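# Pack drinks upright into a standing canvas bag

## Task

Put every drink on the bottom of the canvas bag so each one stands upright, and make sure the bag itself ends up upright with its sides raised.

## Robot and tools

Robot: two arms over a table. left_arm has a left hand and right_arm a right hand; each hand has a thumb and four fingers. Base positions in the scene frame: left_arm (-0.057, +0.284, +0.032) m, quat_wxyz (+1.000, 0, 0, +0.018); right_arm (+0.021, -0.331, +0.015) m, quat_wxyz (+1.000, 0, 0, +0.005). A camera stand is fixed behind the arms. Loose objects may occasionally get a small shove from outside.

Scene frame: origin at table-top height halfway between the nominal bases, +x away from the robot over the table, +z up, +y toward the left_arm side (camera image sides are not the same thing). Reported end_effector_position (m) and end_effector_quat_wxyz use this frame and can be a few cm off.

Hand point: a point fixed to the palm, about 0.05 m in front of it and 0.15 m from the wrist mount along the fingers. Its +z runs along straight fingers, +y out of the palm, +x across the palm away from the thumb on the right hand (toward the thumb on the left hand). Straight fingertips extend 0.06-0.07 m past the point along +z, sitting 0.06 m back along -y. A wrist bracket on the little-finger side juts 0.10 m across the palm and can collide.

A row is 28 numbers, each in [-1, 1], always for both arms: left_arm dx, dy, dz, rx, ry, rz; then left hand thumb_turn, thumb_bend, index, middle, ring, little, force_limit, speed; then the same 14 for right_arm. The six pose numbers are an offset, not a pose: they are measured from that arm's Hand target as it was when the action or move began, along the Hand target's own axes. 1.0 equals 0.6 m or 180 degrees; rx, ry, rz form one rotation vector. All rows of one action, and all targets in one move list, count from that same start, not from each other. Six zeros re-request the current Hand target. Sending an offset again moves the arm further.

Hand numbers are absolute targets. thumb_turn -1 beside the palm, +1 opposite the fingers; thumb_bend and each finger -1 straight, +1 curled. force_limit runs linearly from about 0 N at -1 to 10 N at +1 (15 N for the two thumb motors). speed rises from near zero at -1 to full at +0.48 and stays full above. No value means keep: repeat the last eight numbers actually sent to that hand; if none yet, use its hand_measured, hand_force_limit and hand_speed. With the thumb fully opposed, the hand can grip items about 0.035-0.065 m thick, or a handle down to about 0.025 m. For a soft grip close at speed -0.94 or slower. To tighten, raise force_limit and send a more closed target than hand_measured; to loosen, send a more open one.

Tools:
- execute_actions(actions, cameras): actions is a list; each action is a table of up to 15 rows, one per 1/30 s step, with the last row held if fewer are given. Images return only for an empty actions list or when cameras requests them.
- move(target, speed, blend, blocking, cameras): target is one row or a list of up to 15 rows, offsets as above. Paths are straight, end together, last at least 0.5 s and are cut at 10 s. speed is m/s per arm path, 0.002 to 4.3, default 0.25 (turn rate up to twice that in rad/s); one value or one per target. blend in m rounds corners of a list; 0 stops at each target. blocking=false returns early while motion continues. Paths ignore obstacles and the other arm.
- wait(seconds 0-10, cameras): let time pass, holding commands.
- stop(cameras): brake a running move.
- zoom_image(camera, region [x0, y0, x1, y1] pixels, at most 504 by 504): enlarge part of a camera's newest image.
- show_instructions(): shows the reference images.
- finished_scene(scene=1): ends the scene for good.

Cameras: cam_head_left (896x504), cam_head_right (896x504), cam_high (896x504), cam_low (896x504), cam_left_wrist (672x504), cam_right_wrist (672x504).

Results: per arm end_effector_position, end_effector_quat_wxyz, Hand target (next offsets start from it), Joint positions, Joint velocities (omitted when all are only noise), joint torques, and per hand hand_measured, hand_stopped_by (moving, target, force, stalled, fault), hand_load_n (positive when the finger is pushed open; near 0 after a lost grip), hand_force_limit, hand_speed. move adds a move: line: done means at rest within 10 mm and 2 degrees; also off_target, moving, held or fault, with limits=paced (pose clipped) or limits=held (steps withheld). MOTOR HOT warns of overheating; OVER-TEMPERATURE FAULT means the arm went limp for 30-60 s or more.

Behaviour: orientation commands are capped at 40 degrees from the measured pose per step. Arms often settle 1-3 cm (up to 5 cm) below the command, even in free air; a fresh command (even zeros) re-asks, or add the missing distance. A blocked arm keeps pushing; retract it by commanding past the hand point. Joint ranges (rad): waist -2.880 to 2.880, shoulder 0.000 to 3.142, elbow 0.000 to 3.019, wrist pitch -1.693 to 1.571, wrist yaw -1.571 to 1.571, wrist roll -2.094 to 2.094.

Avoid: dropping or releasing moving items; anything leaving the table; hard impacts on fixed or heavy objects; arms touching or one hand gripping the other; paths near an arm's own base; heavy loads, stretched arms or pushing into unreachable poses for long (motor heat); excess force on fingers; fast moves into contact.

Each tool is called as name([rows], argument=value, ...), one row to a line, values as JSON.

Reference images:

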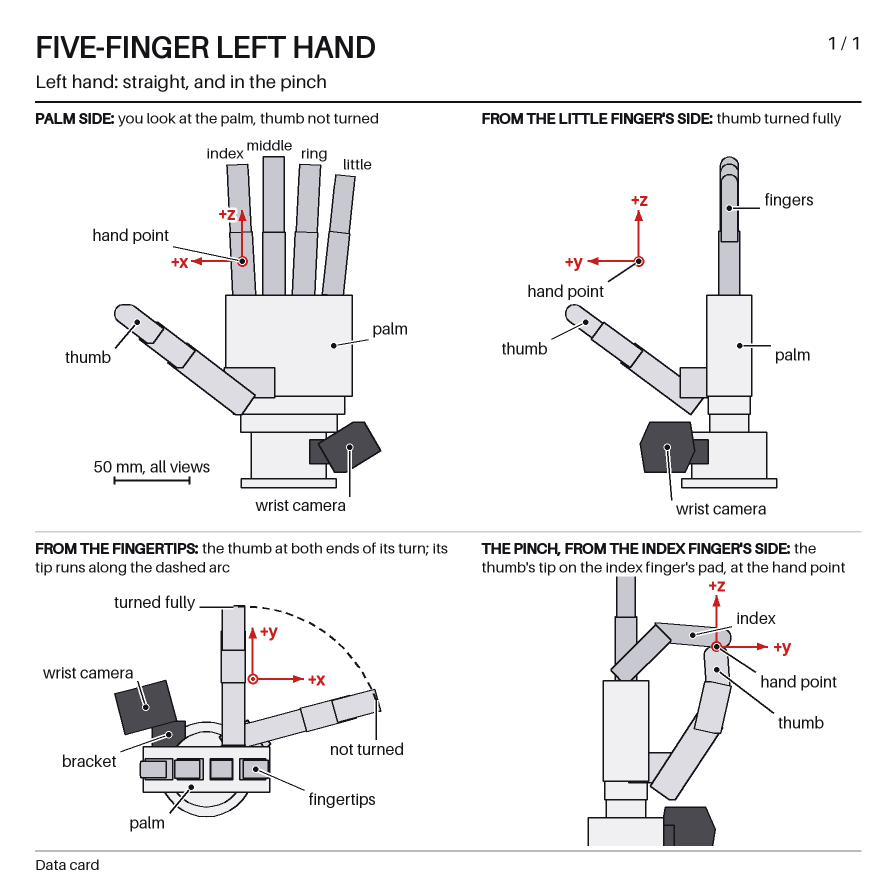

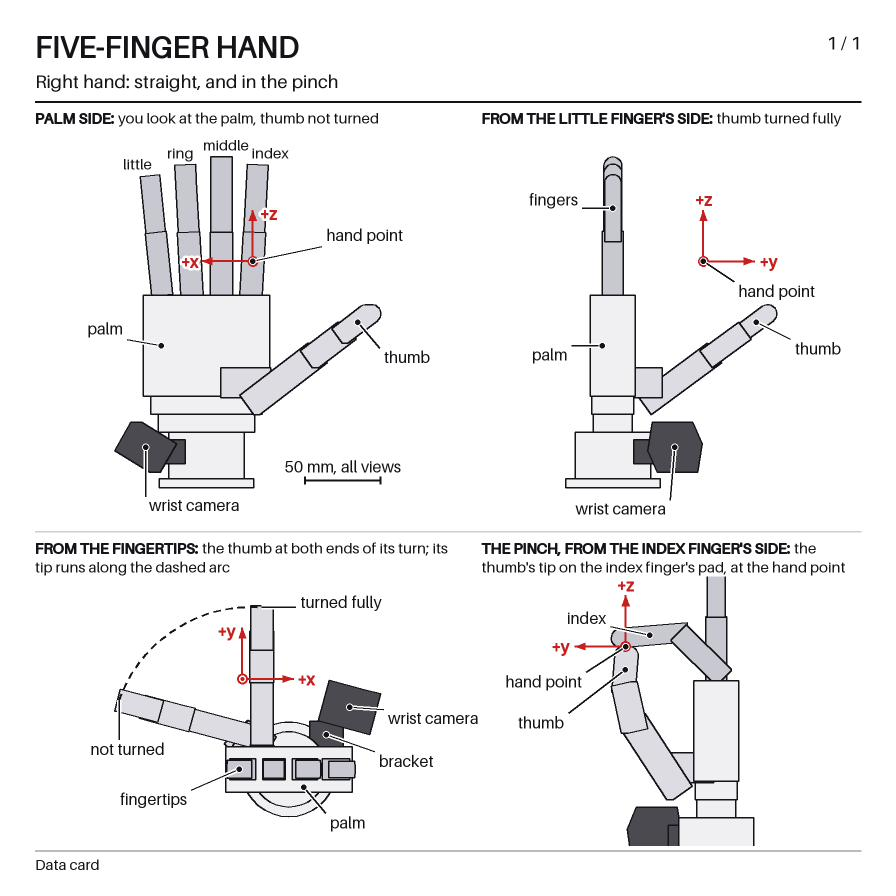

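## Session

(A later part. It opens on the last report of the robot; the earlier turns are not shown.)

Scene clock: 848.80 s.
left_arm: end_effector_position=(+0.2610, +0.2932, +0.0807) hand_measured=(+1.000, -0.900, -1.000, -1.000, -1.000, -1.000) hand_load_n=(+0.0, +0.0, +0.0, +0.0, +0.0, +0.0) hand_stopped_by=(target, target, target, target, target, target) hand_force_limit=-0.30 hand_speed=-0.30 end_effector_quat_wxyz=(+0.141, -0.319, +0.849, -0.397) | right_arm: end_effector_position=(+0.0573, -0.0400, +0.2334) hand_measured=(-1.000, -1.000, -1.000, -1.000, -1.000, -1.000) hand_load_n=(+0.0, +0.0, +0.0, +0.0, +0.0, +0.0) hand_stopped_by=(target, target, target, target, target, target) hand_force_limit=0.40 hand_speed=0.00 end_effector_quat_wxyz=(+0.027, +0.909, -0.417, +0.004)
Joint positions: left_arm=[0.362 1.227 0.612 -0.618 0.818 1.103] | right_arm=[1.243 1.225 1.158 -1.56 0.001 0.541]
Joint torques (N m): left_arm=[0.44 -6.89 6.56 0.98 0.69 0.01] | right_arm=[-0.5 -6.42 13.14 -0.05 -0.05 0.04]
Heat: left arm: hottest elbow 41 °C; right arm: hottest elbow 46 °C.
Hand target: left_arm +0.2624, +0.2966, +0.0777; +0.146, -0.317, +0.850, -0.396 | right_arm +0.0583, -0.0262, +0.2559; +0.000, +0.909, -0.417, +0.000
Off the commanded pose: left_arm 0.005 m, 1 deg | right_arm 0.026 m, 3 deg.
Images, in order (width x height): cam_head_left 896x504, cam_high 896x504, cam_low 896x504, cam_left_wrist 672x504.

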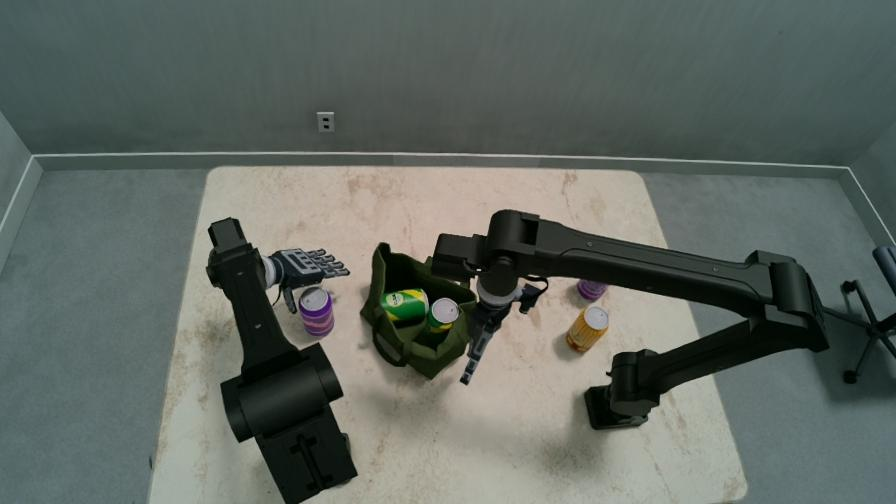

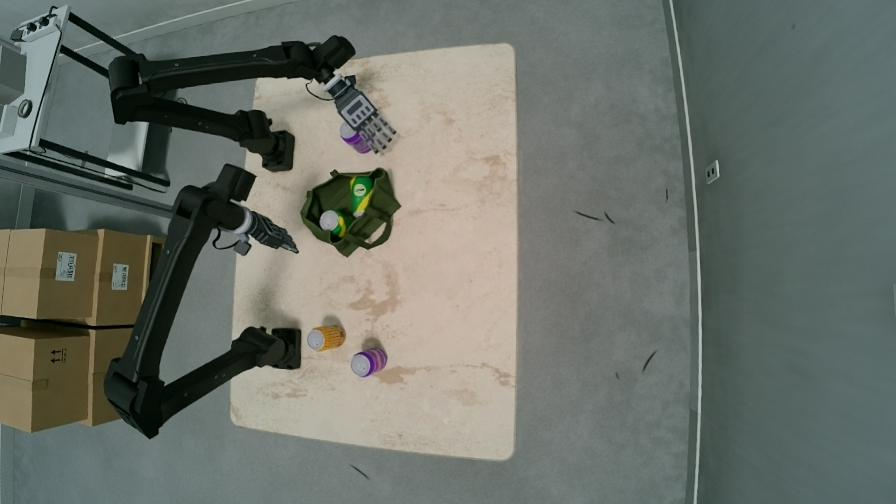

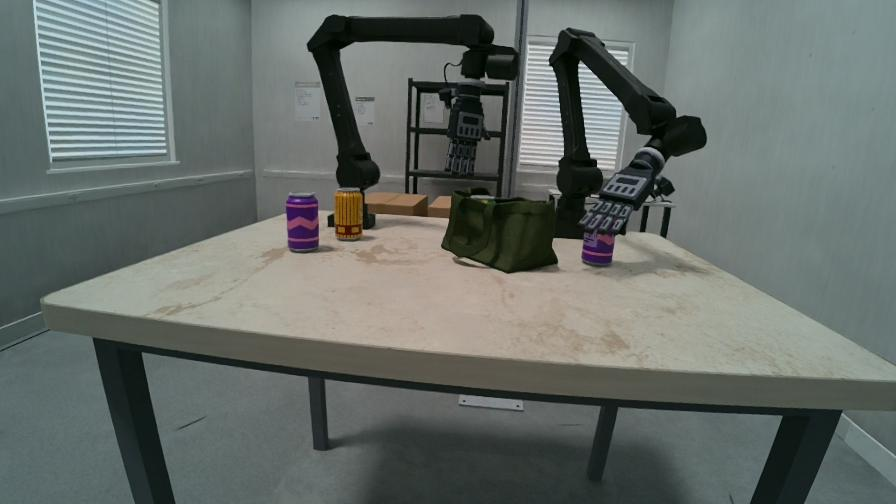

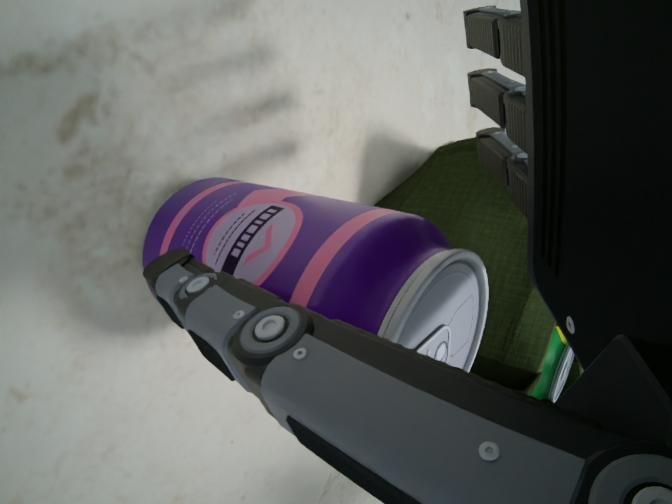

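move(target=[0.0219,0.0280,0.0133,0,0,0,1,-0.9,-1,-1,-1,-1,-0.3,-0.3,0,0,0,0,0,0,-1,-1,-1,-1,-1,-1,0.4,0], speed=0.05, cameras=["cam_high","cam_left_wrist"])

Scene clock: 853.90 s.
left_arm: end_effector_position=(+0.2520, +0.2881, +0.0668) hand_measured=(+1.000, -0.900, -1.000, -1.000, -1.000, -1.000) hand_load_n=(+0.0, +0.0, +0.0, -0.5, +0.0, +0.0) hand_stopped_by=(target, target, target, target, target, target) hand_force_limit=-0.30 hand_speed=-0.30 end_effector_quat_wxyz=(+0.143, -0.317, +0.848, -0.401) | right_arm: end_effector_position=(+0.0573, -0.0400, +0.2334) hand_measured=(-1.000, -1.000, -1.000, -1.000, -1.000, -1.000) hand_load_n=(+0.0, +0.0, -0.5, -0.5, +0.0, +0.0) hand_stopped_by=(target, target, target, target, target, target) hand_force_limit=0.40 hand_speed=0.00 end_effector_quat_wxyz=(+0.027, +0.909, -0.417, +0.004)
Joint positions: left_arm=[0.363 1.227 0.564 -0.564 0.826 1.103] | right_arm=[1.243 1.225 1.158 -1.56 0.001 0.541]
Joint torques (N m): left_arm=[0.5 -6.65 5.6 1.03 0.33 0.04] | right_arm=[-0.5 -6.53 13.14 -0.03 -0.04 0.03]
Heat: left arm: hottest elbow 41 °C; right arm: hottest elbow 47 °C.
Hand target: left_arm +0.2493, +0.2916, +0.0597; +0.146, -0.317, +0.850, -0.396 | right_arm +0.0583, -0.0262, +0.2559; +0.000, +0.909, -0.417, +0.000
Off the commanded pose: left_arm 0.008 m, 1 deg | right_arm 0.026 m, 3 deg.
move: off_target (right_arm)
Images, in order (width x height): cam_high 896x504, cam_left_wrist 672x504.

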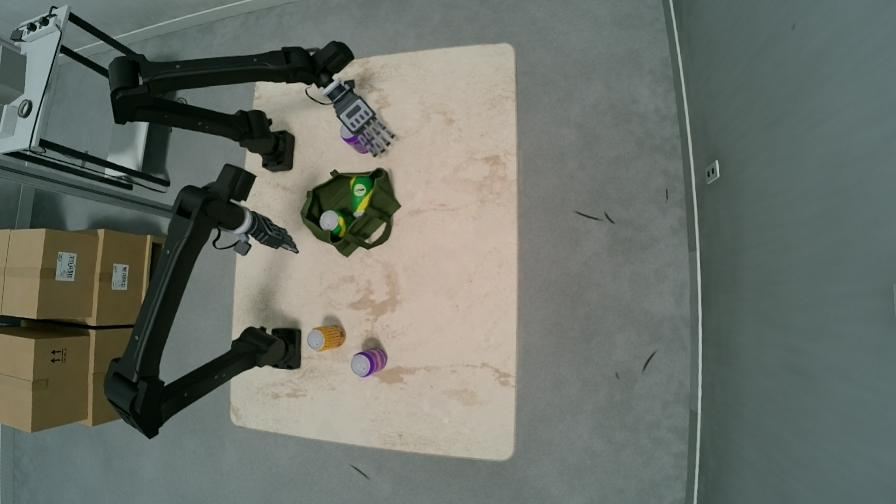

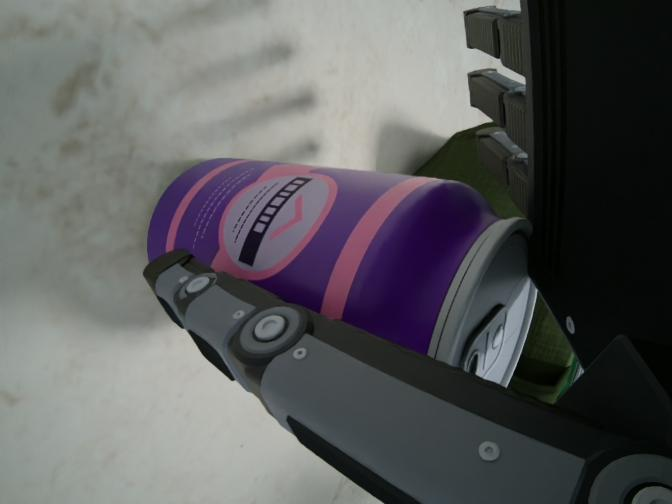

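move(target=[0.0085,0.0152,0.0122,0,0,0,1,-0.9,-1,-1,-1,-1,-0.3,-0.3,0,0,0,0,0,0,-1,-1,-1,-1,-1,-1,0.4,0], speed=0.05, cameras=["cam_left_wrist"])

Scene clock: 856.57 s.
left_arm: end_effector_position=(+0.2568, +0.2878, +0.0653) hand_measured=(+1.000, -0.900, -1.000, -1.000, -1.000, -1.000) hand_load_n=(+0.0, +0.0, +0.0, +0.0, +0.0, +0.0) hand_stopped_by=(target, target, target, target, target, target) hand_force_limit=-0.30 hand_speed=-0.30 end_effector_quat_wxyz=(+0.157, -0.308, +0.846, -0.406) | right_arm: end_effector_position=(+0.0573, -0.0400, +0.2334) hand_measured=(-1.000, -1.000, -1.000, -1.000, -1.000, -1.000) hand_load_n=(+0.0, +0.0, +0.0, +0.0, +0.0, +0.0) hand_stopped_by=(target, target, target, target, target, target) hand_force_limit=0.40 hand_speed=0.00 end_effector_quat_wxyz=(+0.027, +0.909, -0.417, +0.004)
Joint positions: left_arm=[0.363 1.227 0.55 -0.516 0.84 1.102] | right_arm=[1.243 1.225 1.158 -1.56 0.001 0.541]
Joint torques (N m): left_arm=[0.21 -5.66 4.59 1.26 -0.34 -0.04] | right_arm=[-0.44 -6.42 13.15 -0.03 -0.04 0.04]
Heat: left arm: hottest elbow 40 °C; right arm: hottest elbow 47 °C.
Hand target: left_arm +0.2453, +0.2885, +0.0481; +0.146, -0.317, +0.850, -0.396 | right_arm +0.0583, -0.0262, +0.2559; +0.000, +0.909, -0.417, +0.000
Off the commanded pose: left_arm 0.021 m, 2 deg | right_arm 0.026 m, 3 deg.
move: off_target (left_arm, right_arm)
Images, in order (width x height): cam_left_wrist 672x504.

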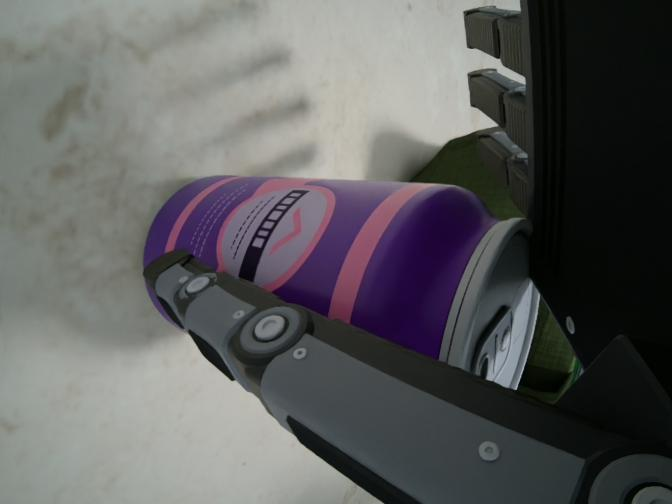

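move(target=[-0.0294,-0.0670,-0.0418,0,0,0,1,-0.9,-1,-1,-1,-1,-0.3,-0.3,0,0,0,0,0,0,-1,-1,-1,-1,-1,-1,0.4,0], speed=0.06, cameras=["cam_left_wrist","cam_high"])

Scene clock: 858.73 s.
left_arm: end_effector_position=(+0.2434, +0.2859, +0.0759) hand_measured=(+1.000, -0.900, -1.000, -1.000, -1.000, -1.000) hand_load_n=(+0.0, +0.0, +0.0, +0.0, +0.0, +0.0) hand_stopped_by=(target, target, target, target, target, target) hand_force_limit=-0.30 hand_speed=-0.30 end_effector_quat_wxyz=(+0.122, -0.328, +0.848, -0.398) | right_arm: end_effector_position=(+0.0573, -0.0400, +0.2334) hand_measured=(-1.000, -1.000, -1.000, -1.000, -1.000, -1.000) hand_load_n=(+0.0, +0.0, +0.0, +0.0, +0.0, +0.0) hand_stopped_by=(target, target, target, target, target, target) hand_force_limit=0.40 hand_speed=0.00 end_effector_quat_wxyz=(+0.027, +0.909, -0.417, +0.004)
Joint positions: left_arm=[0.363 1.207 0.584 -0.649 0.818 1.101] | right_arm=[1.243 1.225 1.158 -1.56 0.001 0.541]
Joint torques (N m): left_arm=[-0.15 -8 10.06 -0.14 0.58 -0.09] | right_arm=[-0.5 -6.48 13.14 -0.03 -0.05 0.04]
Heat: left arm: hottest elbow 40 °C; right arm: hottest elbow 47 °C.
Hand target: left_arm +0.2631, +0.2950, +0.0949; +0.146, -0.317, +0.849, -0.396 | right_arm +0.0583, -0.0262, +0.2559; +0.000, +0.909, -0.417, +0.000
Off the commanded pose: left_arm 0.029 m, 3 deg | right_arm 0.026 m, 3 deg.
move: off_target (left_arm, right_arm)
Images, in order (width x height): cam_high 896x504, cam_left_wrist 672x504.

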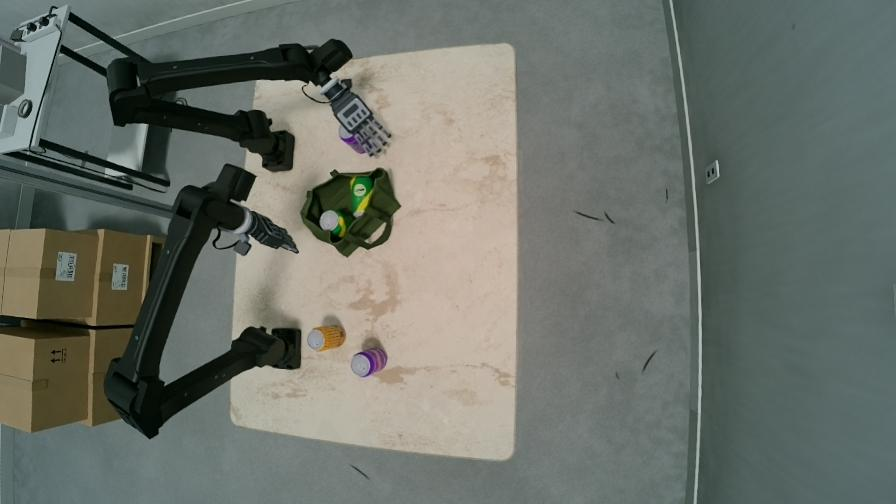

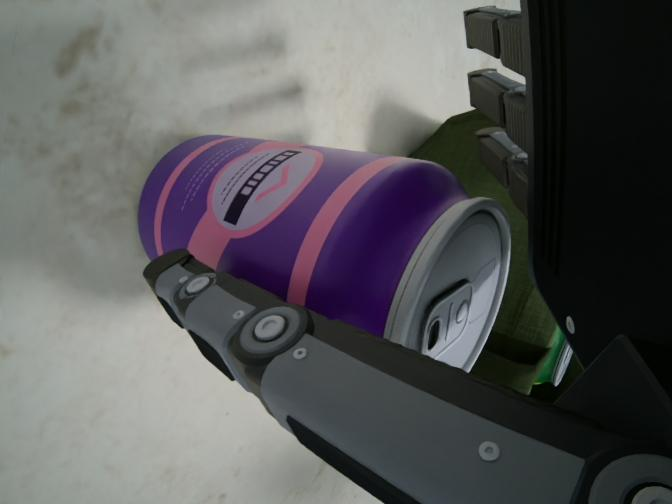

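execute_actions([
  [[0,0,0,0,0,0,1,-0.9,0.25,0.25,0.3,0,-0.3,-0.8,0,0,0,0,0,0,-1,-1,-1,-1,-1,-1,0.4,0]],
], cameras=["cam_left_wrist"])

wait(seconds=1.5, cameras=["cam_left_wrist"])

Scene clock: 862.00 s.
left_arm: end_effector_position=(+0.2434, +0.2861, +0.0759) hand_measured=(+1.000, -0.900, -0.152, -0.078, +0.300, +0.000) hand_load_n=(+0.0, +0.0, +0.0, +0.0, +0.0, +0.0) hand_stopped_by=(target, target, force, force, target, target) hand_force_limit=-0.30 hand_speed=-0.80 end_effector_quat_wxyz=(+0.122, -0.328, +0.848, -0.398) | right_arm: end_effector_position=(+0.0573, -0.0400, +0.2334) hand_measured=(-1.000, -1.000, -1.000, -1.000, -1.000, -1.000) hand_load_n=(+0.0, +0.0, +0.0, +0.0, +0.0, +0.0) hand_stopped_by=(target, target, target, target, target, target) hand_force_limit=0.40 hand_speed=0.00 end_effector_quat_wxyz=(+0.027, +0.909, -0.417, +0.004)
Joint positions: left_arm=[0.363 1.207 0.585 -0.65 0.817 1.101] | right_arm=[1.243 1.225 1.158 -1.56 0.001 0.541]
Joint torques (N m): left_arm=[-0.15 -8.06 10.02 -0.08 0.61 -0.09] | right_arm=[-0.5 -6.48 13.15 -0.03 -0.05 0.04]
Heat: left arm: hottest elbow 40 °C; right arm: hottest elbow 47 °C.
Hand target: left_arm +0.2631, +0.2951, +0.0948; +0.146, -0.317, +0.849, -0.396 | right_arm +0.0583, -0.0262, +0.2559; +0.000, +0.909, -0.417, +0.000
Off the commanded pose: left_arm 0.029 m, 3 deg | right_arm 0.026 m, 3 deg.
Images, in order (width x height): cam_left_wrist 672x504.

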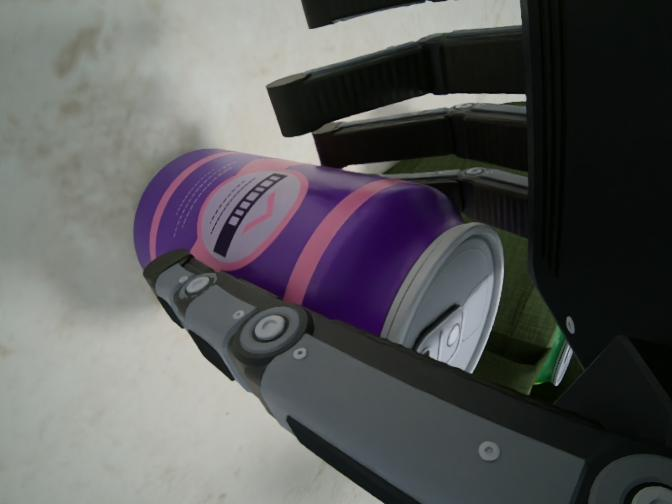

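Scene clock: 863.50 s.
left_arm: end_effector_position=(+0.2434, +0.2861, +0.0759) hand_measured=(+1.000, -0.900, -0.152, -0.078, +0.300, +0.000) hand_load_n=(+0.0, +0.0, +0.0, +0.0, +0.0, +0.0) hand_stopped_by=(target, target, force, force, target, target) hand_force_limit=-0.30 hand_speed=-0.80 end_effector_quat_wxyz=(+0.122, -0.328, +0.848, -0.398) | right_arm: end_effector_position=(+0.0573, -0.0400, +0.2334) hand_measured=(-1.000, -1.000, -1.000, -1.000, -1.000, -1.000) hand_load_n=(+0.0, +0.0, +0.0, +0.0, +0.0, +0.0) hand_stopped_by=(target, target, target, target, target, target) hand_force_limit=0.40 hand_speed=0.00 end_effector_quat_wxyz=(+0.027, +0.909, -0.417, +0.004)
Joint positions: left_arm=[0.363 1.207 0.585 -0.65 0.817 1.101] | right_arm=[1.243 1.225 1.158 -1.56 0.001 0.541]
Joint torques (N m): left_arm=[-0.15 -8 10.02 -0.08 0.6 -0.09] | right_arm=[-0.44 -6.42 13.15 -0.03 -0.04 0.04]
Heat: left arm: hottest elbow 40 °C; right arm: hottest elbow 47 °C.
Hand target: left_arm +0.2631, +0.2951, +0.0948; +0.146, -0.317, +0.849, -0.396 | right_arm +0.0583, -0.0262, +0.2559; +0.000, +0.909, -0.417, +0.000
Off the commanded pose: left_arm 0.029 m, 3 deg | right_arm 0.026 m, 3 deg.
wait: 1.50 s; at rest by 0.17 s
Images, in order (width x height): cam_left_wrist 672x504.

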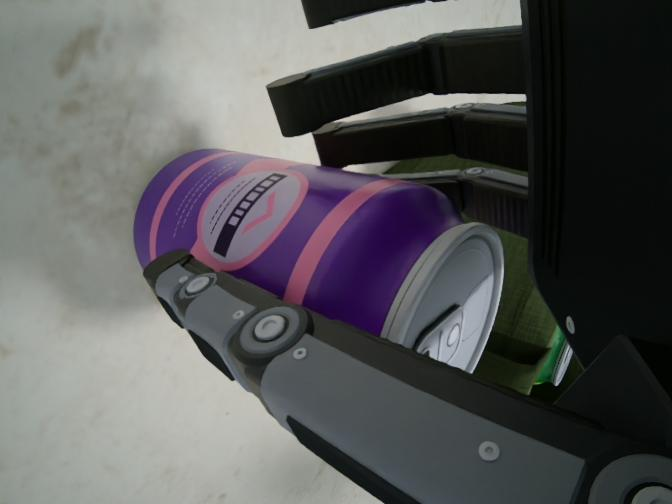

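execute_actions([
  [[0,0,0,0,0,0,1,0.5,0.25,0.25,0.3,0,0.1,-0.8,0,0,0,0,0,0,-1,-1,-1,-1,-1,-1,0.4,0]],
  [[0,0,0,0,0,0,1,0.5,0.25,0.25,0.3,0,0.1,-0.8,0,0,0,0,0,0,-1,-1,-1,-1,-1,-1,0.4,0]],
  [[0,0,0,0,0,0,1,0.5,0.25,0.25,0.3,0,0.1,-0.8,0,0,0,0,0,0,-1,-1,-1,-1,-1,-1,0.4,0]],
  [[0,0,0,0,0,0,1,0.5,0.25,0.25,0.3,0,0.1,-0.8,0,0,0,0,0,0,-1,-1,-1,-1,-1,-1,0.4,0]],
], cameras=["cam_left_wrist"])

Scene clock: 866.43 s.
left_arm: end_effector_position=(+0.2434, +0.2861, +0.0759) hand_measured=(+1.000, -0.830, -0.152, -0.078, +0.300, +0.000) hand_load_n=(-2.0, +8.0, +8.0, +0.0, +0.0, +0.0) hand_stopped_by=(target, force, force, force, target, target) hand_force_limit=0.10 hand_speed=-0.80 end_effector_quat_wxyz=(+0.122, -0.328, +0.848, -0.398) | right_arm: end_effector_position=(+0.0573, -0.0400, +0.2334) hand_measured=(-1.000, -1.000, -1.000, -1.000, -1.000, -1.000) hand_load_n=(+0.0, +0.0, +0.0, +0.0, +0.0, +0.0) hand_stopped_by=(target, target, target, target, target, target) hand_force_limit=0.40 hand_speed=0.00 end_effector_quat_wxyz=(+0.027, +0.909, -0.417, +0.004)
Joint positions: left_arm=[0.363 1.207 0.585 -0.65 0.817 1.101] | right_arm=[1.243 1.225 1.158 -1.56 0.001 0.541]
Joint torques (N m): left_arm=[-0.15 -8 10.03 -0.09 0.61 -0.08] | right_arm=[-0.56 -6.42 13.14 -0.03 -0.05 0.04]
Heat: left arm: hottest elbow 40 °C; right arm: hottest elbow 47 °C.
Hand target: left_arm +0.2631, +0.2950, +0.0949; +0.146, -0.317, +0.849, -0.396 | right_arm +0.0583, -0.0262, +0.2559; +0.000, +0.909, -0.417, +0.000
Off the commanded pose: left_arm 0.029 m, 3 deg | right_arm 0.026 m, 3 deg.
Images, in order (width x height): cam_left_wrist 672x504.

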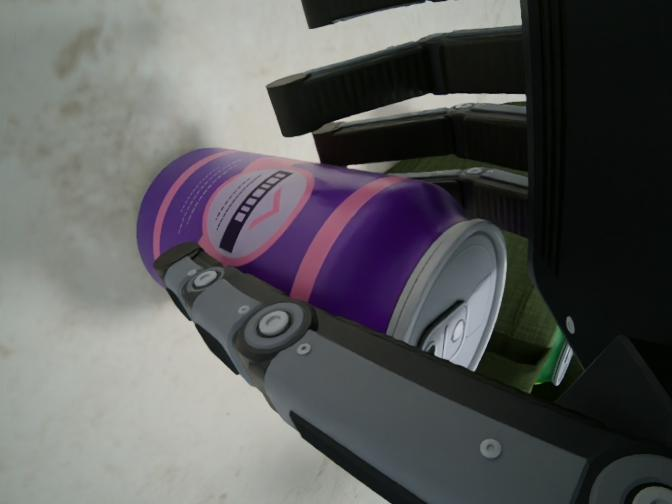

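execute_actions([
  [[0,0,0,0,0,0,1,0.53,0.25,0.35,0.45,0.2,0.2,-0.85,0,0,0,0,0,0,-1,-1,-1,-1,-1,-1,0.4,0]],
  [[0,0,0,0,0,0,1,0.53,0.25,0.35,0.45,0.2,0.2,-0.85,0,0,0,0,0,0,-1,-1,-1,-1,-1,-1,0.4,0]],
], cameras=[])

Scene clock: 868.20 s.
left_arm: end_effector_position=(+0.2438, +0.2864, +0.0760) hand_measured=(+1.000, -0.826, -0.152, +0.350, +0.450, +0.200) hand_load_n=(+0.0, +0.0, +0.0, +0.0, +0.0, +0.0) hand_stopped_by=(target, force, force, target, target, target) hand_force_limit=0.20 hand_speed=-0.85 end_effector_quat_wxyz=(+0.123, -0.328, +0.848, -0.397) | right_arm: end_effector_position=(+0.0573, -0.0400, +0.2334) hand_measured=(-1.000, -1.000, -1.000, -1.000, -1.000, -1.000) hand_load_n=(+0.0, -0.5, +0.0, +0.0, +0.0, +0.0) hand_stopped_by=(target, target, target, target, target, target) hand_force_limit=0.40 hand_speed=0.00 end_effector_quat_wxyz=(+0.027, +0.909, -0.417, +0.004)
Joint positions: left_arm=[0.363 1.207 0.585 -0.65 0.817 1.102] | right_arm=[1.243 1.225 1.158 -1.56 0.001 0.541]
Joint torques (N m): left_arm=[-0.15 -8.06 9.98 -0.08 0.64 -0.09] | right_arm=[-0.5 -6.42 13.15 -0.03 -0.04 0.03]
Heat: left arm: hottest elbow 40 °C; right arm: hottest elbow 47 °C.
Hand target: left_arm +0.2632, +0.2951, +0.0949; +0.146, -0.317, +0.850, -0.396 | right_arm +0.0583, -0.0262, +0.2559; +0.000, +0.909, -0.417, +0.000
Off the commanded pose: left_arm 0.028 m, 3 deg | right_arm 0.026 m, 3 deg.
No camera images: "cameras" was empty.

wait(seconds=0.1, cameras=["cam_left_wrist","cam_high","cam_low"])

zoom_image(camera="cam_high", region=[290, 70, 430, 200])

Scene clock: 868.57 s.
left_arm: end_effector_position=(+0.2438, +0.2864, +0.0760) hand_measured=(+1.000, -0.826, -0.152, +0.350, +0.450, +0.200) hand_load_n=(+0.0, +0.0, +0.0, +0.5, +0.0, +0.0) hand_stopped_by=(target, force, force, target, target, target) hand_force_limit=0.20 hand_speed=-0.85 end_effector_quat_wxyz=(+0.123, -0.328, +0.848, -0.397) | right_arm: end_effector_position=(+0.0573, -0.0400, +0.2334) hand_measured=(-1.000, -1.000, -1.000, -1.000, -1.000, -1.000) hand_load_n=(+0.0, -0.5, -0.5, +0.0, +0.0, +0.0) hand_stopped_by=(target, target, target, target, target, target) hand_force_limit=0.40 hand_speed=0.00 end_effector_quat_wxyz=(+0.027, +0.909, -0.417, +0.004)
Joint positions: left_arm=[0.363 1.207 0.585 -0.65 0.817 1.102] | right_arm=[1.243 1.225 1.158 -1.56 0.001 0.541]
Joint torques (N m): left_arm=[-0.15 -8 9.99 -0.08 0.64 -0.09] | right_arm=[-0.44 -6.48 13.14 -0.03 -0.05 0.04]
Heat: left arm: hottest elbow 40 °C; right arm: hottest elbow 47 °C.
Hand target: left_arm +0.2632, +0.2951, +0.0949; +0.146, -0.317, +0.850, -0.396 | right_arm +0.0583, -0.0262, +0.2559; +0.000, +0.909, -0.417, +0.000
Off the commanded pose: left_arm 0.028 m, 3 deg | right_arm 0.026 m, 3 deg.
wait: 0.10 s; at rest from the start
Images, in order (width x height): cam_high 896x504, cam_low 896x504, cam_left_wrist 672x504.

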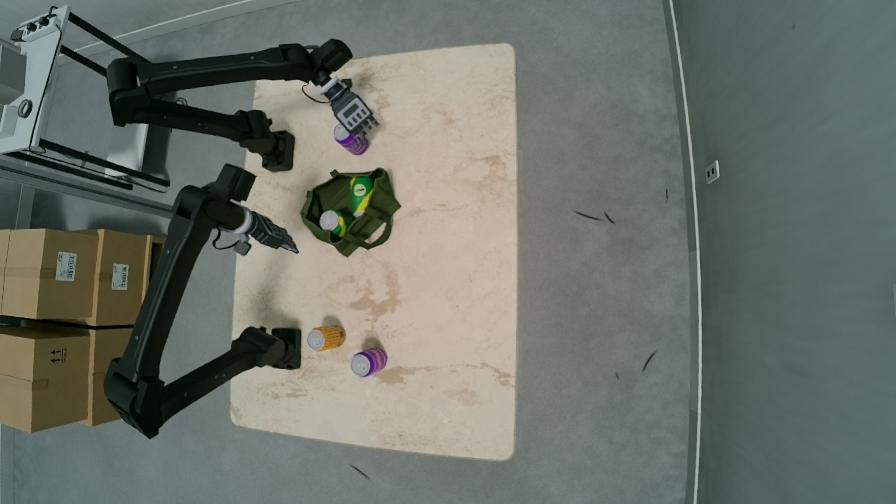

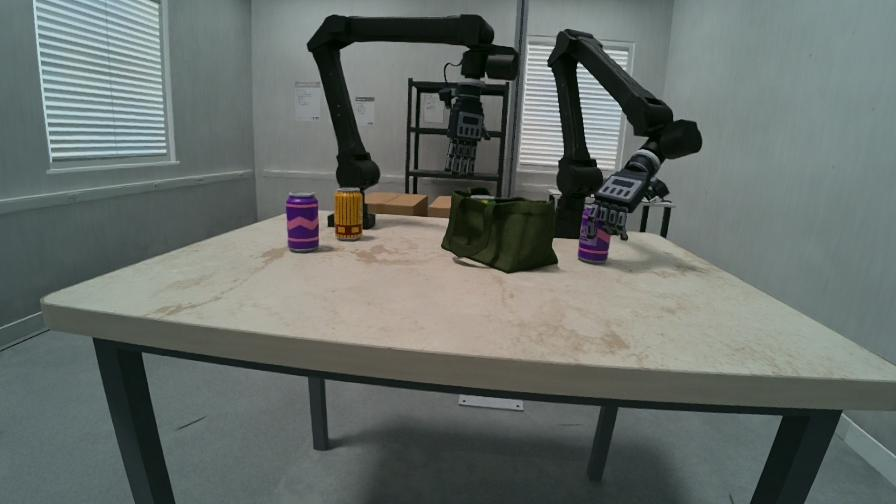

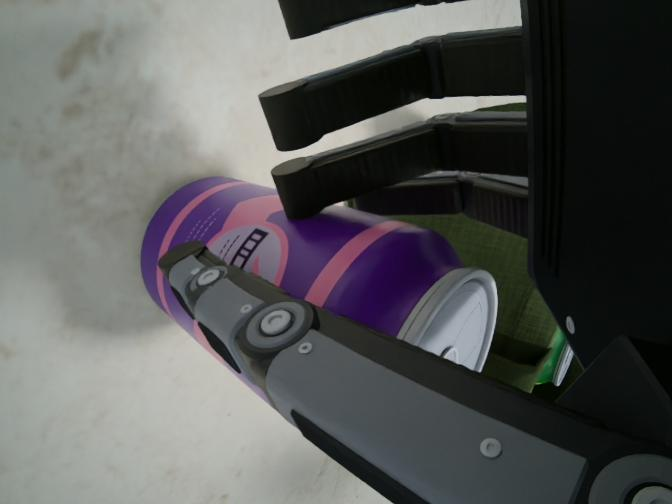

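Scaled by 3.600 from the camera's 896x504 image, which has a finer 1280x720 frame.

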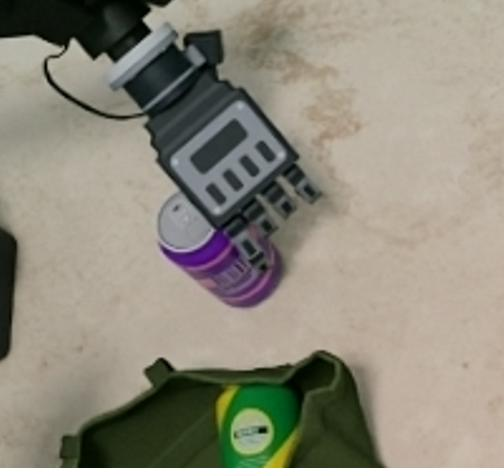

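execute_actions([
  [[0,0,0,0,0,0,1,-1,-1,-1,-1,-1,-0.3,-0.5,0,0,0,0,0,0,-1,-1,-1,-1,-1,-1,0.4,0]],
  [[0,0,0,0,0,0,1,-1,-1,-1,-1,-1,-0.3,-0.5,0,0,0,0,0,0,-1,-1,-1,-1,-1,-1,0.4,0]],
], cameras=[])

move(target=[0.0292,-0.0047,-0.0177,0,0,0,1,-1,-1,-1,-1,-1,-0.3,-0.5,0,0,0,0,0,0,-1,-1,-1,-1,-1,-1,0.4,0], speed=0.06, cameras=["cam_left_wrist","cam_high"])

Scene clock: 872.20 s.
left_arm: end_effector_position=(+0.2438, +0.2864, +0.0760) hand_measured=(+1.000, -1.000, -1.000, -1.000, -1.000, -1.000) hand_load_n=(+0.0, +0.0, +0.0, +0.0, +0.0, +0.0) hand_stopped_by=(target, target, target, target, target, target) hand_force_limit=-0.30 hand_speed=-0.50 end_effector_quat_wxyz=(+0.123, -0.328, +0.848, -0.397) | right_arm: end_effector_position=(+0.0573, -0.0400, +0.2334) hand_measured=(-1.000, -1.000, -1.000, -1.000, -1.000, -1.000) hand_load_n=(+0.0, +0.0, +0.0, +0.0, +0.0, +0.0) hand_stopped_by=(target, target, target, target, target, target) hand_force_limit=0.40 hand_speed=0.00 end_effector_quat_wxyz=(+0.027, +0.909, -0.417, +0.004)
Joint positions: left_arm=[0.363 1.207 0.585 -0.65 0.817 1.102] | right_arm=[1.243 1.225 1.158 -1.56 0.001 0.541]
Joint torques (N m): left_arm=[-0.15 -8.06 9.98 -0.08 0.66 -0.09] | right_arm=[-0.5 -6.42 13.15 -0.03 -0.04 0.04]
Heat: left arm: hottest elbow 40 °C; right arm: hottest elbow 47 °C.
Hand target: left_arm +0.2632, +0.2951, +0.0949; +0.146, -0.317, +0.850, -0.396 | right_arm +0.0583, -0.0262, +0.2559; +0.000, +0.909, -0.417, +0.000
Off the commanded pose: left_arm 0.028 m, 3 deg | right_arm 0.026 m, 3 deg.
No camera images: "cameras" was empty.

Scene clock: 873.20 s.
left_arm: end_effector_position=(+0.2380, +0.2839, +0.0935) hand_measured=(+1.000, -1.000, -1.000, -1.000, -1.000, -1.000) hand_load_n=(+0.0, +0.0, +0.0, +0.0, +0.0, +0.0) hand_stopped_by=(target, target, target, target, target, target) hand_force_limit=-0.30 hand_speed=-0.50 end_effector_quat_wxyz=(+0.134, -0.323, +0.849, -0.397) | right_arm: end_effector_position=(+0.0573, -0.0400, +0.2334) hand_measured=(-1.000, -1.000, -1.000, -1.000, -1.000, -1.000) hand_load_n=(+0.0, +0.0, +0.0, +0.0, +0.0, +0.0) hand_stopped_by=(target, target, target, target, target, target) hand_force_limit=0.40 hand_speed=0.00 end_effector_quat_wxyz=(+0.027, +0.909, -0.417, +0.004)
Joint positions: left_arm=[0.363 1.135 0.585 -0.699 0.817 1.102] | right_arm=[1.243 1.225 1.158 -1.56 0.001 0.541]
Joint torques (N m): left_arm=[0.09 -7.24 8.57 -0.08 0.69 -0.05] | right_arm=[-0.5 -6.36 13.14 -0.03 -0.04 0.04]
Heat: left arm: hottest elbow 40 °C; right arm: hottest elbow 47 °C.
Hand target: left_arm +0.2458, +0.2884, +0.1040; +0.146, -0.317, +0.850, -0.396 | right_arm +0.0583, -0.0262, +0.2559; +0.000, +0.909, -0.417, +0.000
Off the commanded pose: left_arm 0.014 m, 2 deg | right_arm 0.026 m, 3 deg.
move: off_target (left_arm, right_arm)
Images, in order (width x height): cam_high 896x504, cam_left_wrist 672x504.

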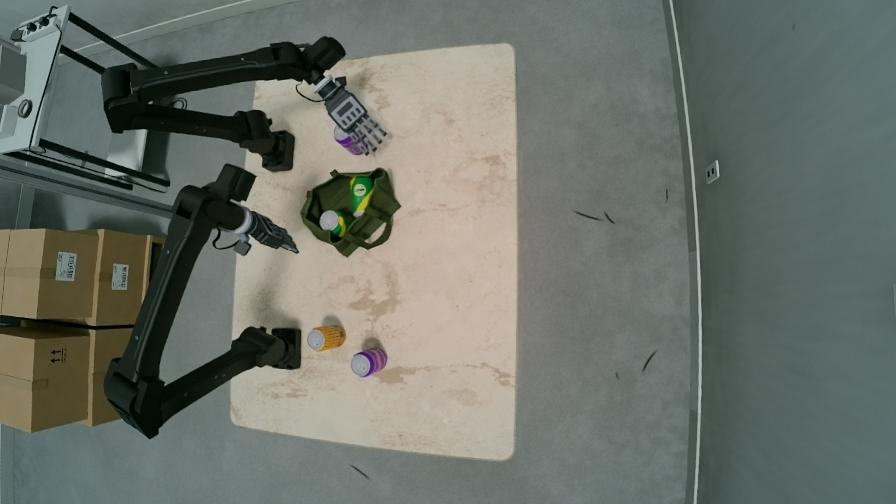

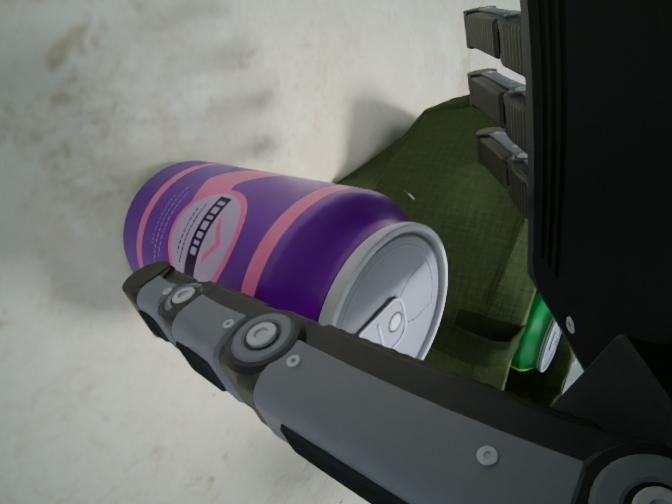

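move(target=[0.0262,0.0069,0.0099,0,0,0,1,-1,-1,-1,-1,-1,-0.3,-0.5,0,0,0,0,0,0,-1,-1,-1,-1,-1,-1,0.4,0], speed=0.06, cameras=["cam_left_wrist","cam_high"])

Scene clock: 875.27 s.
left_arm: end_effector_position=(+0.2325, +0.2784, +0.0948) hand_measured=(+1.000, -1.000, -1.000, -1.000, -1.000, -1.000) hand_load_n=(+0.0, +0.0, +0.0, +0.0, +0.0, +0.0) hand_stopped_by=(target, target, target, target, target, target) hand_force_limit=-0.30 hand_speed=-0.50 end_effector_quat_wxyz=(+0.139, -0.319, +0.850, -0.396) | right_arm: end_effector_position=(+0.0573, -0.0400, +0.2334) hand_measured=(-1.000, -1.000, -1.000, -1.000, -1.000, -1.000) hand_load_n=(+0.0, +0.0, +0.0, +0.0, +0.0, +0.0) hand_stopped_by=(target, target, target, target, target, target) hand_force_limit=0.40 hand_speed=0.00 end_effector_quat_wxyz=(+0.027, +0.909, -0.417, +0.004)
Joint positions: left_arm=[0.35 1.098 0.564 -0.692 0.811 1.089] | right_arm=[1.243 1.225 1.158 -1.56 0.001 0.541]
Joint torques (N m): left_arm=[-0.91 -7.53 6.86 1.03 0.55 -0.25] | right_arm=[-0.44 -6.53 13.15 -0.03 -0.04 0.04]
Heat: left arm: hottest elbow 40 °C; right arm: hottest elbow 48 °C.
Hand target: left_arm +0.2351, +0.2767, +0.0970; +0.146, -0.317, +0.849, -0.396 | right_arm +0.0583, -0.0262, +0.2559; +0.000, +0.909, -0.417, +0.000
Off the commanded pose: left_arm 0.004 m, 1 deg | right_arm 0.026 m, 3 deg.
move: off_target (right_arm)
Images, in order (width x height): cam_high 896x504, cam_left_wrist 672x504.

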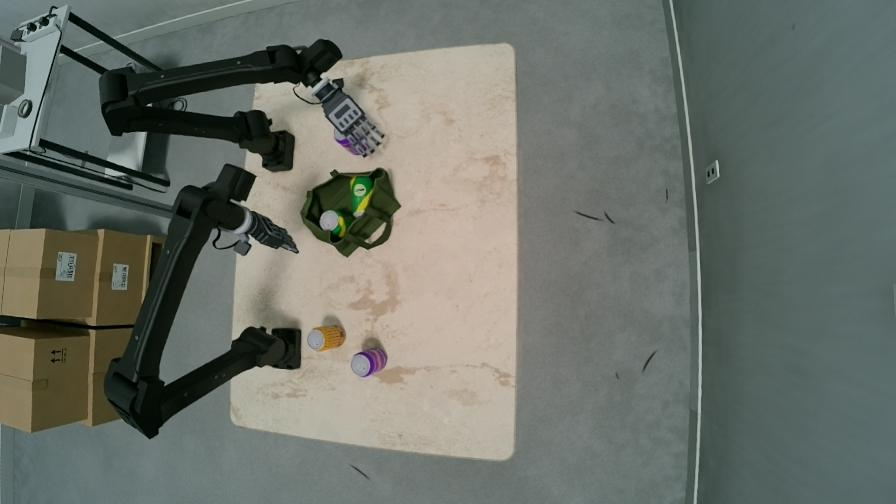

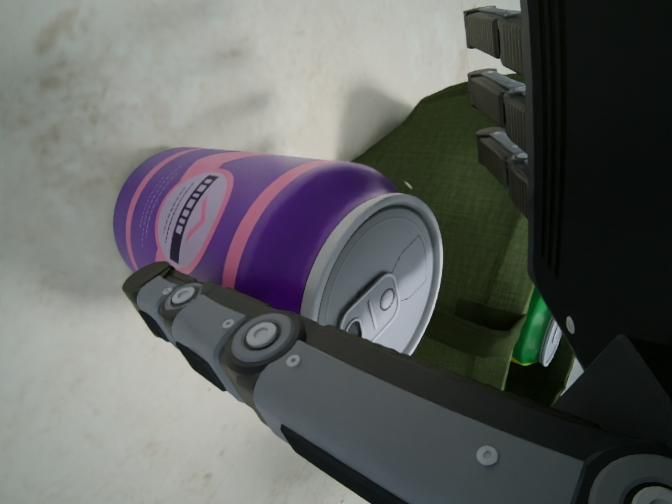

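move(target=[0.0220,0.0050,0.0050,0,0,0,1,-1,-1,-1,-1,-1,-0.3,-0.5,0,0,0,0,0,0,-1,-1,-1,-1,-1,-1,0.4,0], speed=0.06, cameras=["cam_left_wrist","cam_high"])

Scene clock: 876.67 s.
left_arm: end_effector_position=(+0.2230, +0.2701, +0.0909) hand_measured=(+1.000, -1.000, -1.000, -1.000, -1.000, -1.000) hand_load_n=(+0.0, +0.0, +0.0, +0.0, +0.0, +0.0) hand_stopped_by=(target, target, target, target, target, target) hand_force_limit=-0.30 hand_speed=-0.50 end_effector_quat_wxyz=(+0.140, -0.319, +0.850, -0.395) | right_arm: end_effector_position=(+0.0573, -0.0400, +0.2334) hand_measured=(-1.000, -1.000, -1.000, -1.000, -1.000, -1.000) hand_load_n=(+0.0, +0.0, +0.0, +0.0, +0.0, +0.0) hand_stopped_by=(target, target, target, target, target, target) hand_force_limit=0.40 hand_speed=0.00 end_effector_quat_wxyz=(+0.027, +0.909, -0.417, +0.004)
Joint positions: left_arm=[0.332 1.061 0.527 -0.674 0.803 1.065] | right_arm=[1.243 1.225 1.158 -1.56 0.001 0.541]
Joint torques (N m): left_arm=[-1.03 -6.3 6.83 1.25 0.61 -0.26] | right_arm=[-0.56 -6.42 13.14 -0.03 -0.04 0.04]
Heat: left arm: hottest elbow 39 °C; right arm: hottest elbow 48 °C.
Hand target: left_arm +0.2253, +0.2677, +0.0929; +0.146, -0.317, +0.849, -0.396 | right_arm +0.0583, -0.0262, +0.2559; +0.000, +0.909, -0.417, +0.000
Off the commanded pose: left_arm 0.004 m, 1 deg | right_arm 0.026 m, 3 deg.
move: off_target (right_arm)
Images, in order (width x height): cam_high 896x504, cam_left_wrist 672x504.

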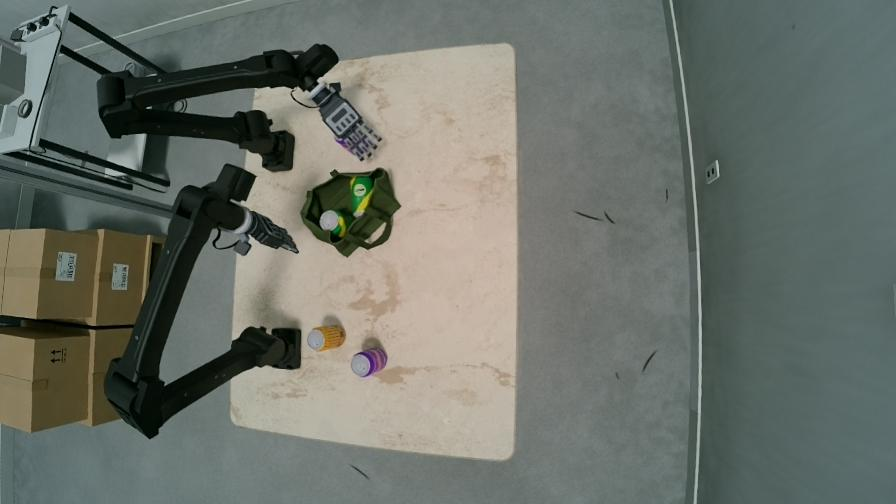

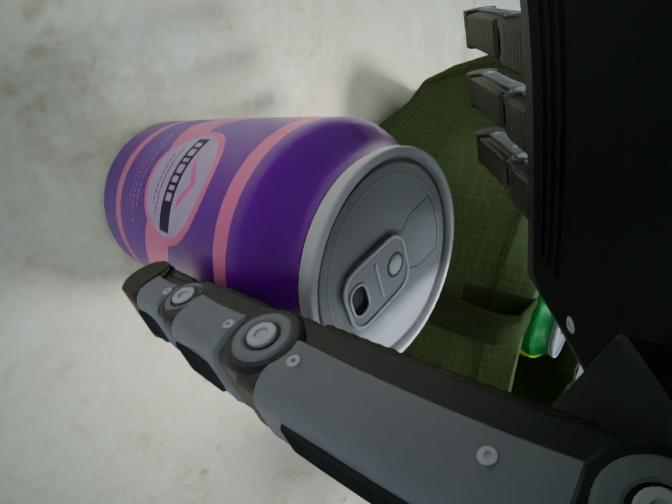

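zoom_image(camera="cam_high", region=[290, 70, 430, 200])

Scaled by 3.600 from the camera's 896x504 image, which has a finer 1280x720 frame.

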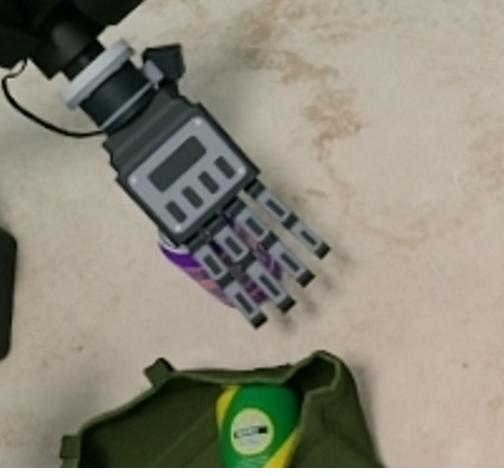

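move(target=[0.0018,0.0615,0.0200,0,0,0,1,-1,-1,-1,-1,-1,-0.3,-0.5,0,0,0,0,0,0,-1,-1,-1,-1,-1,-1,0.4,0], speed=0.06, cameras=["cam_left_wrist"])

Scene clock: 879.67 s.
left_arm: end_effector_position=(+0.2190, +0.2747, +0.0677) hand_measured=(+1.000, -1.000, -1.000, -1.000, -1.000, -1.000) hand_load_n=(+0.0, +0.0, +0.0, +0.0, -0.5, +0.0) hand_stopped_by=(target, target, target, target, target, target) hand_force_limit=-0.30 hand_speed=-0.50 end_effector_quat_wxyz=(+0.148, -0.315, +0.847, -0.401) | right_arm: end_effector_position=(+0.0573, -0.0400, +0.2334) hand_measured=(-1.000, -1.000, -1.000, -1.000, -1.000, -1.000) hand_load_n=(+0.0, +0.0, +0.0, +0.0, +0.0, +0.0) hand_stopped_by=(target, target, target, target, target, target) hand_force_limit=0.40 hand_speed=0.00 end_effector_quat_wxyz=(+0.027, +0.909, -0.417, +0.004)
Joint positions: left_arm=[0.366 1.102 0.475 -0.591 0.829 1.104] | right_arm=[1.243 1.225 1.158 -1.56 0.001 0.541]
Joint torques (N m): left_arm=[0.67 -3.9 5.67 1.14 0.32 0.02] | right_arm=[-0.56 -6.48 13.14 -0.02 -0.05 0.04]
Heat: left arm: hottest elbow 39 °C; right arm: hottest elbow 48 °C.
Hand target: left_arm +0.2148, +0.2779, +0.0569; +0.145, -0.317, +0.849, -0.396 | right_arm +0.0583, -0.0262, +0.2559; +0.000, +0.909, -0.417, +0.000
Off the commanded pose: left_arm 0.012 m, 1 deg | right_arm 0.026 m, 3 deg.
move: off_target (left_arm, right_arm)
Images, in order (width x height): cam_left_wrist 672x504.

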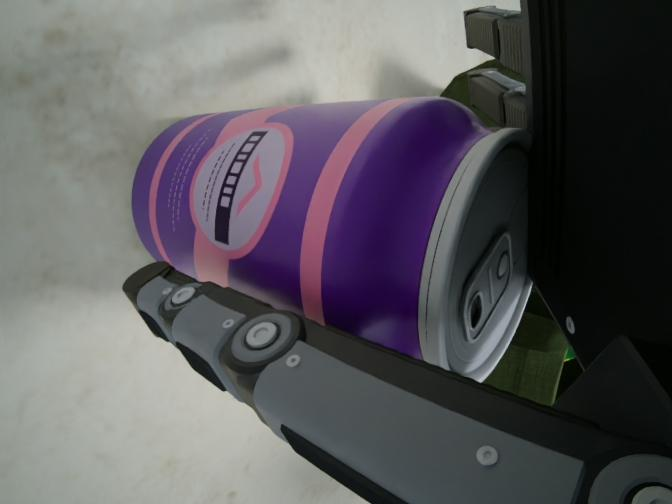

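move(target=[-0.0354,-0.0590,-0.0260,0,0,0,1,-1,-1,-1,-1,-1,-0.3,-0.5,0,0,0,0,0,0,-1,-1,-1,-1,-1,-1,0.4,0], speed=0.06, cameras=["cam_left_wrist"])

Scene clock: 881.97 s.
left_arm: end_effector_position=(+0.2204, +0.2772, +0.0791) hand_measured=(+1.000, -1.000, -1.000, -1.000, -1.000, -1.000) hand_load_n=(+0.0, +0.0, +0.0, +0.0, +0.0, +0.0) hand_stopped_by=(target, target, target, target, target, target) hand_force_limit=-0.30 hand_speed=-0.50 end_effector_quat_wxyz=(+0.133, -0.323, +0.848, -0.397) | right_arm: end_effector_position=(+0.0573, -0.0400, +0.2334) hand_measured=(-1.000, -1.000, -1.000, -1.000, -1.000, -1.000) hand_load_n=(+0.0, +0.0, +0.0, +0.0, +0.0, +0.0) hand_stopped_by=(target, target, target, target, target, target) hand_force_limit=0.40 hand_speed=0.00 end_effector_quat_wxyz=(+0.027, +0.909, -0.417, +0.004)
Joint positions: left_arm=[0.366 1.104 0.52 -0.667 0.818 1.105] | right_arm=[1.243 1.225 1.158 -1.56 0.001 0.541]
Joint torques (N m): left_arm=[-0.56 -4.95 10.26 -0.27 0.57 -0.15] | right_arm=[-0.44 -6.42 13.14 -0.03 -0.04 0.04]
Heat: left arm: hottest elbow 39 °C; right arm: hottest elbow 48 °C.
Hand target: left_arm +0.2381, +0.2837, +0.0939; +0.145, -0.317, +0.849, -0.396 | right_arm +0.0583, -0.0262, +0.2559; +0.000, +0.909, -0.417, +0.000
Off the commanded pose: left_arm 0.024 m, 2 deg | right_arm 0.026 m, 3 deg.
move: off_target (left_arm, right_arm)
Images, in order (width x height): cam_left_wrist 672x504.

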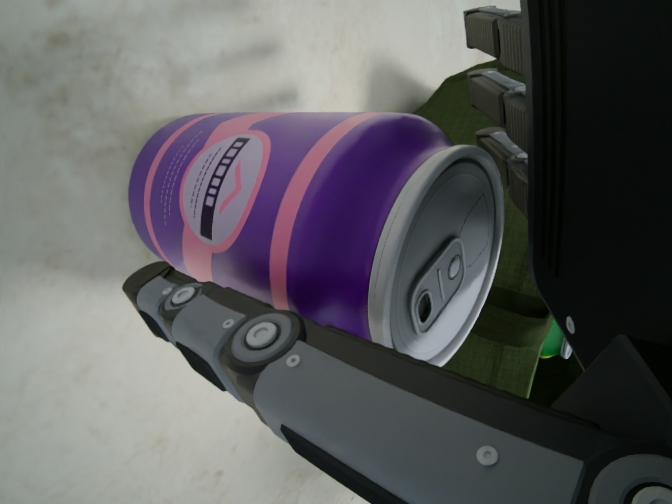

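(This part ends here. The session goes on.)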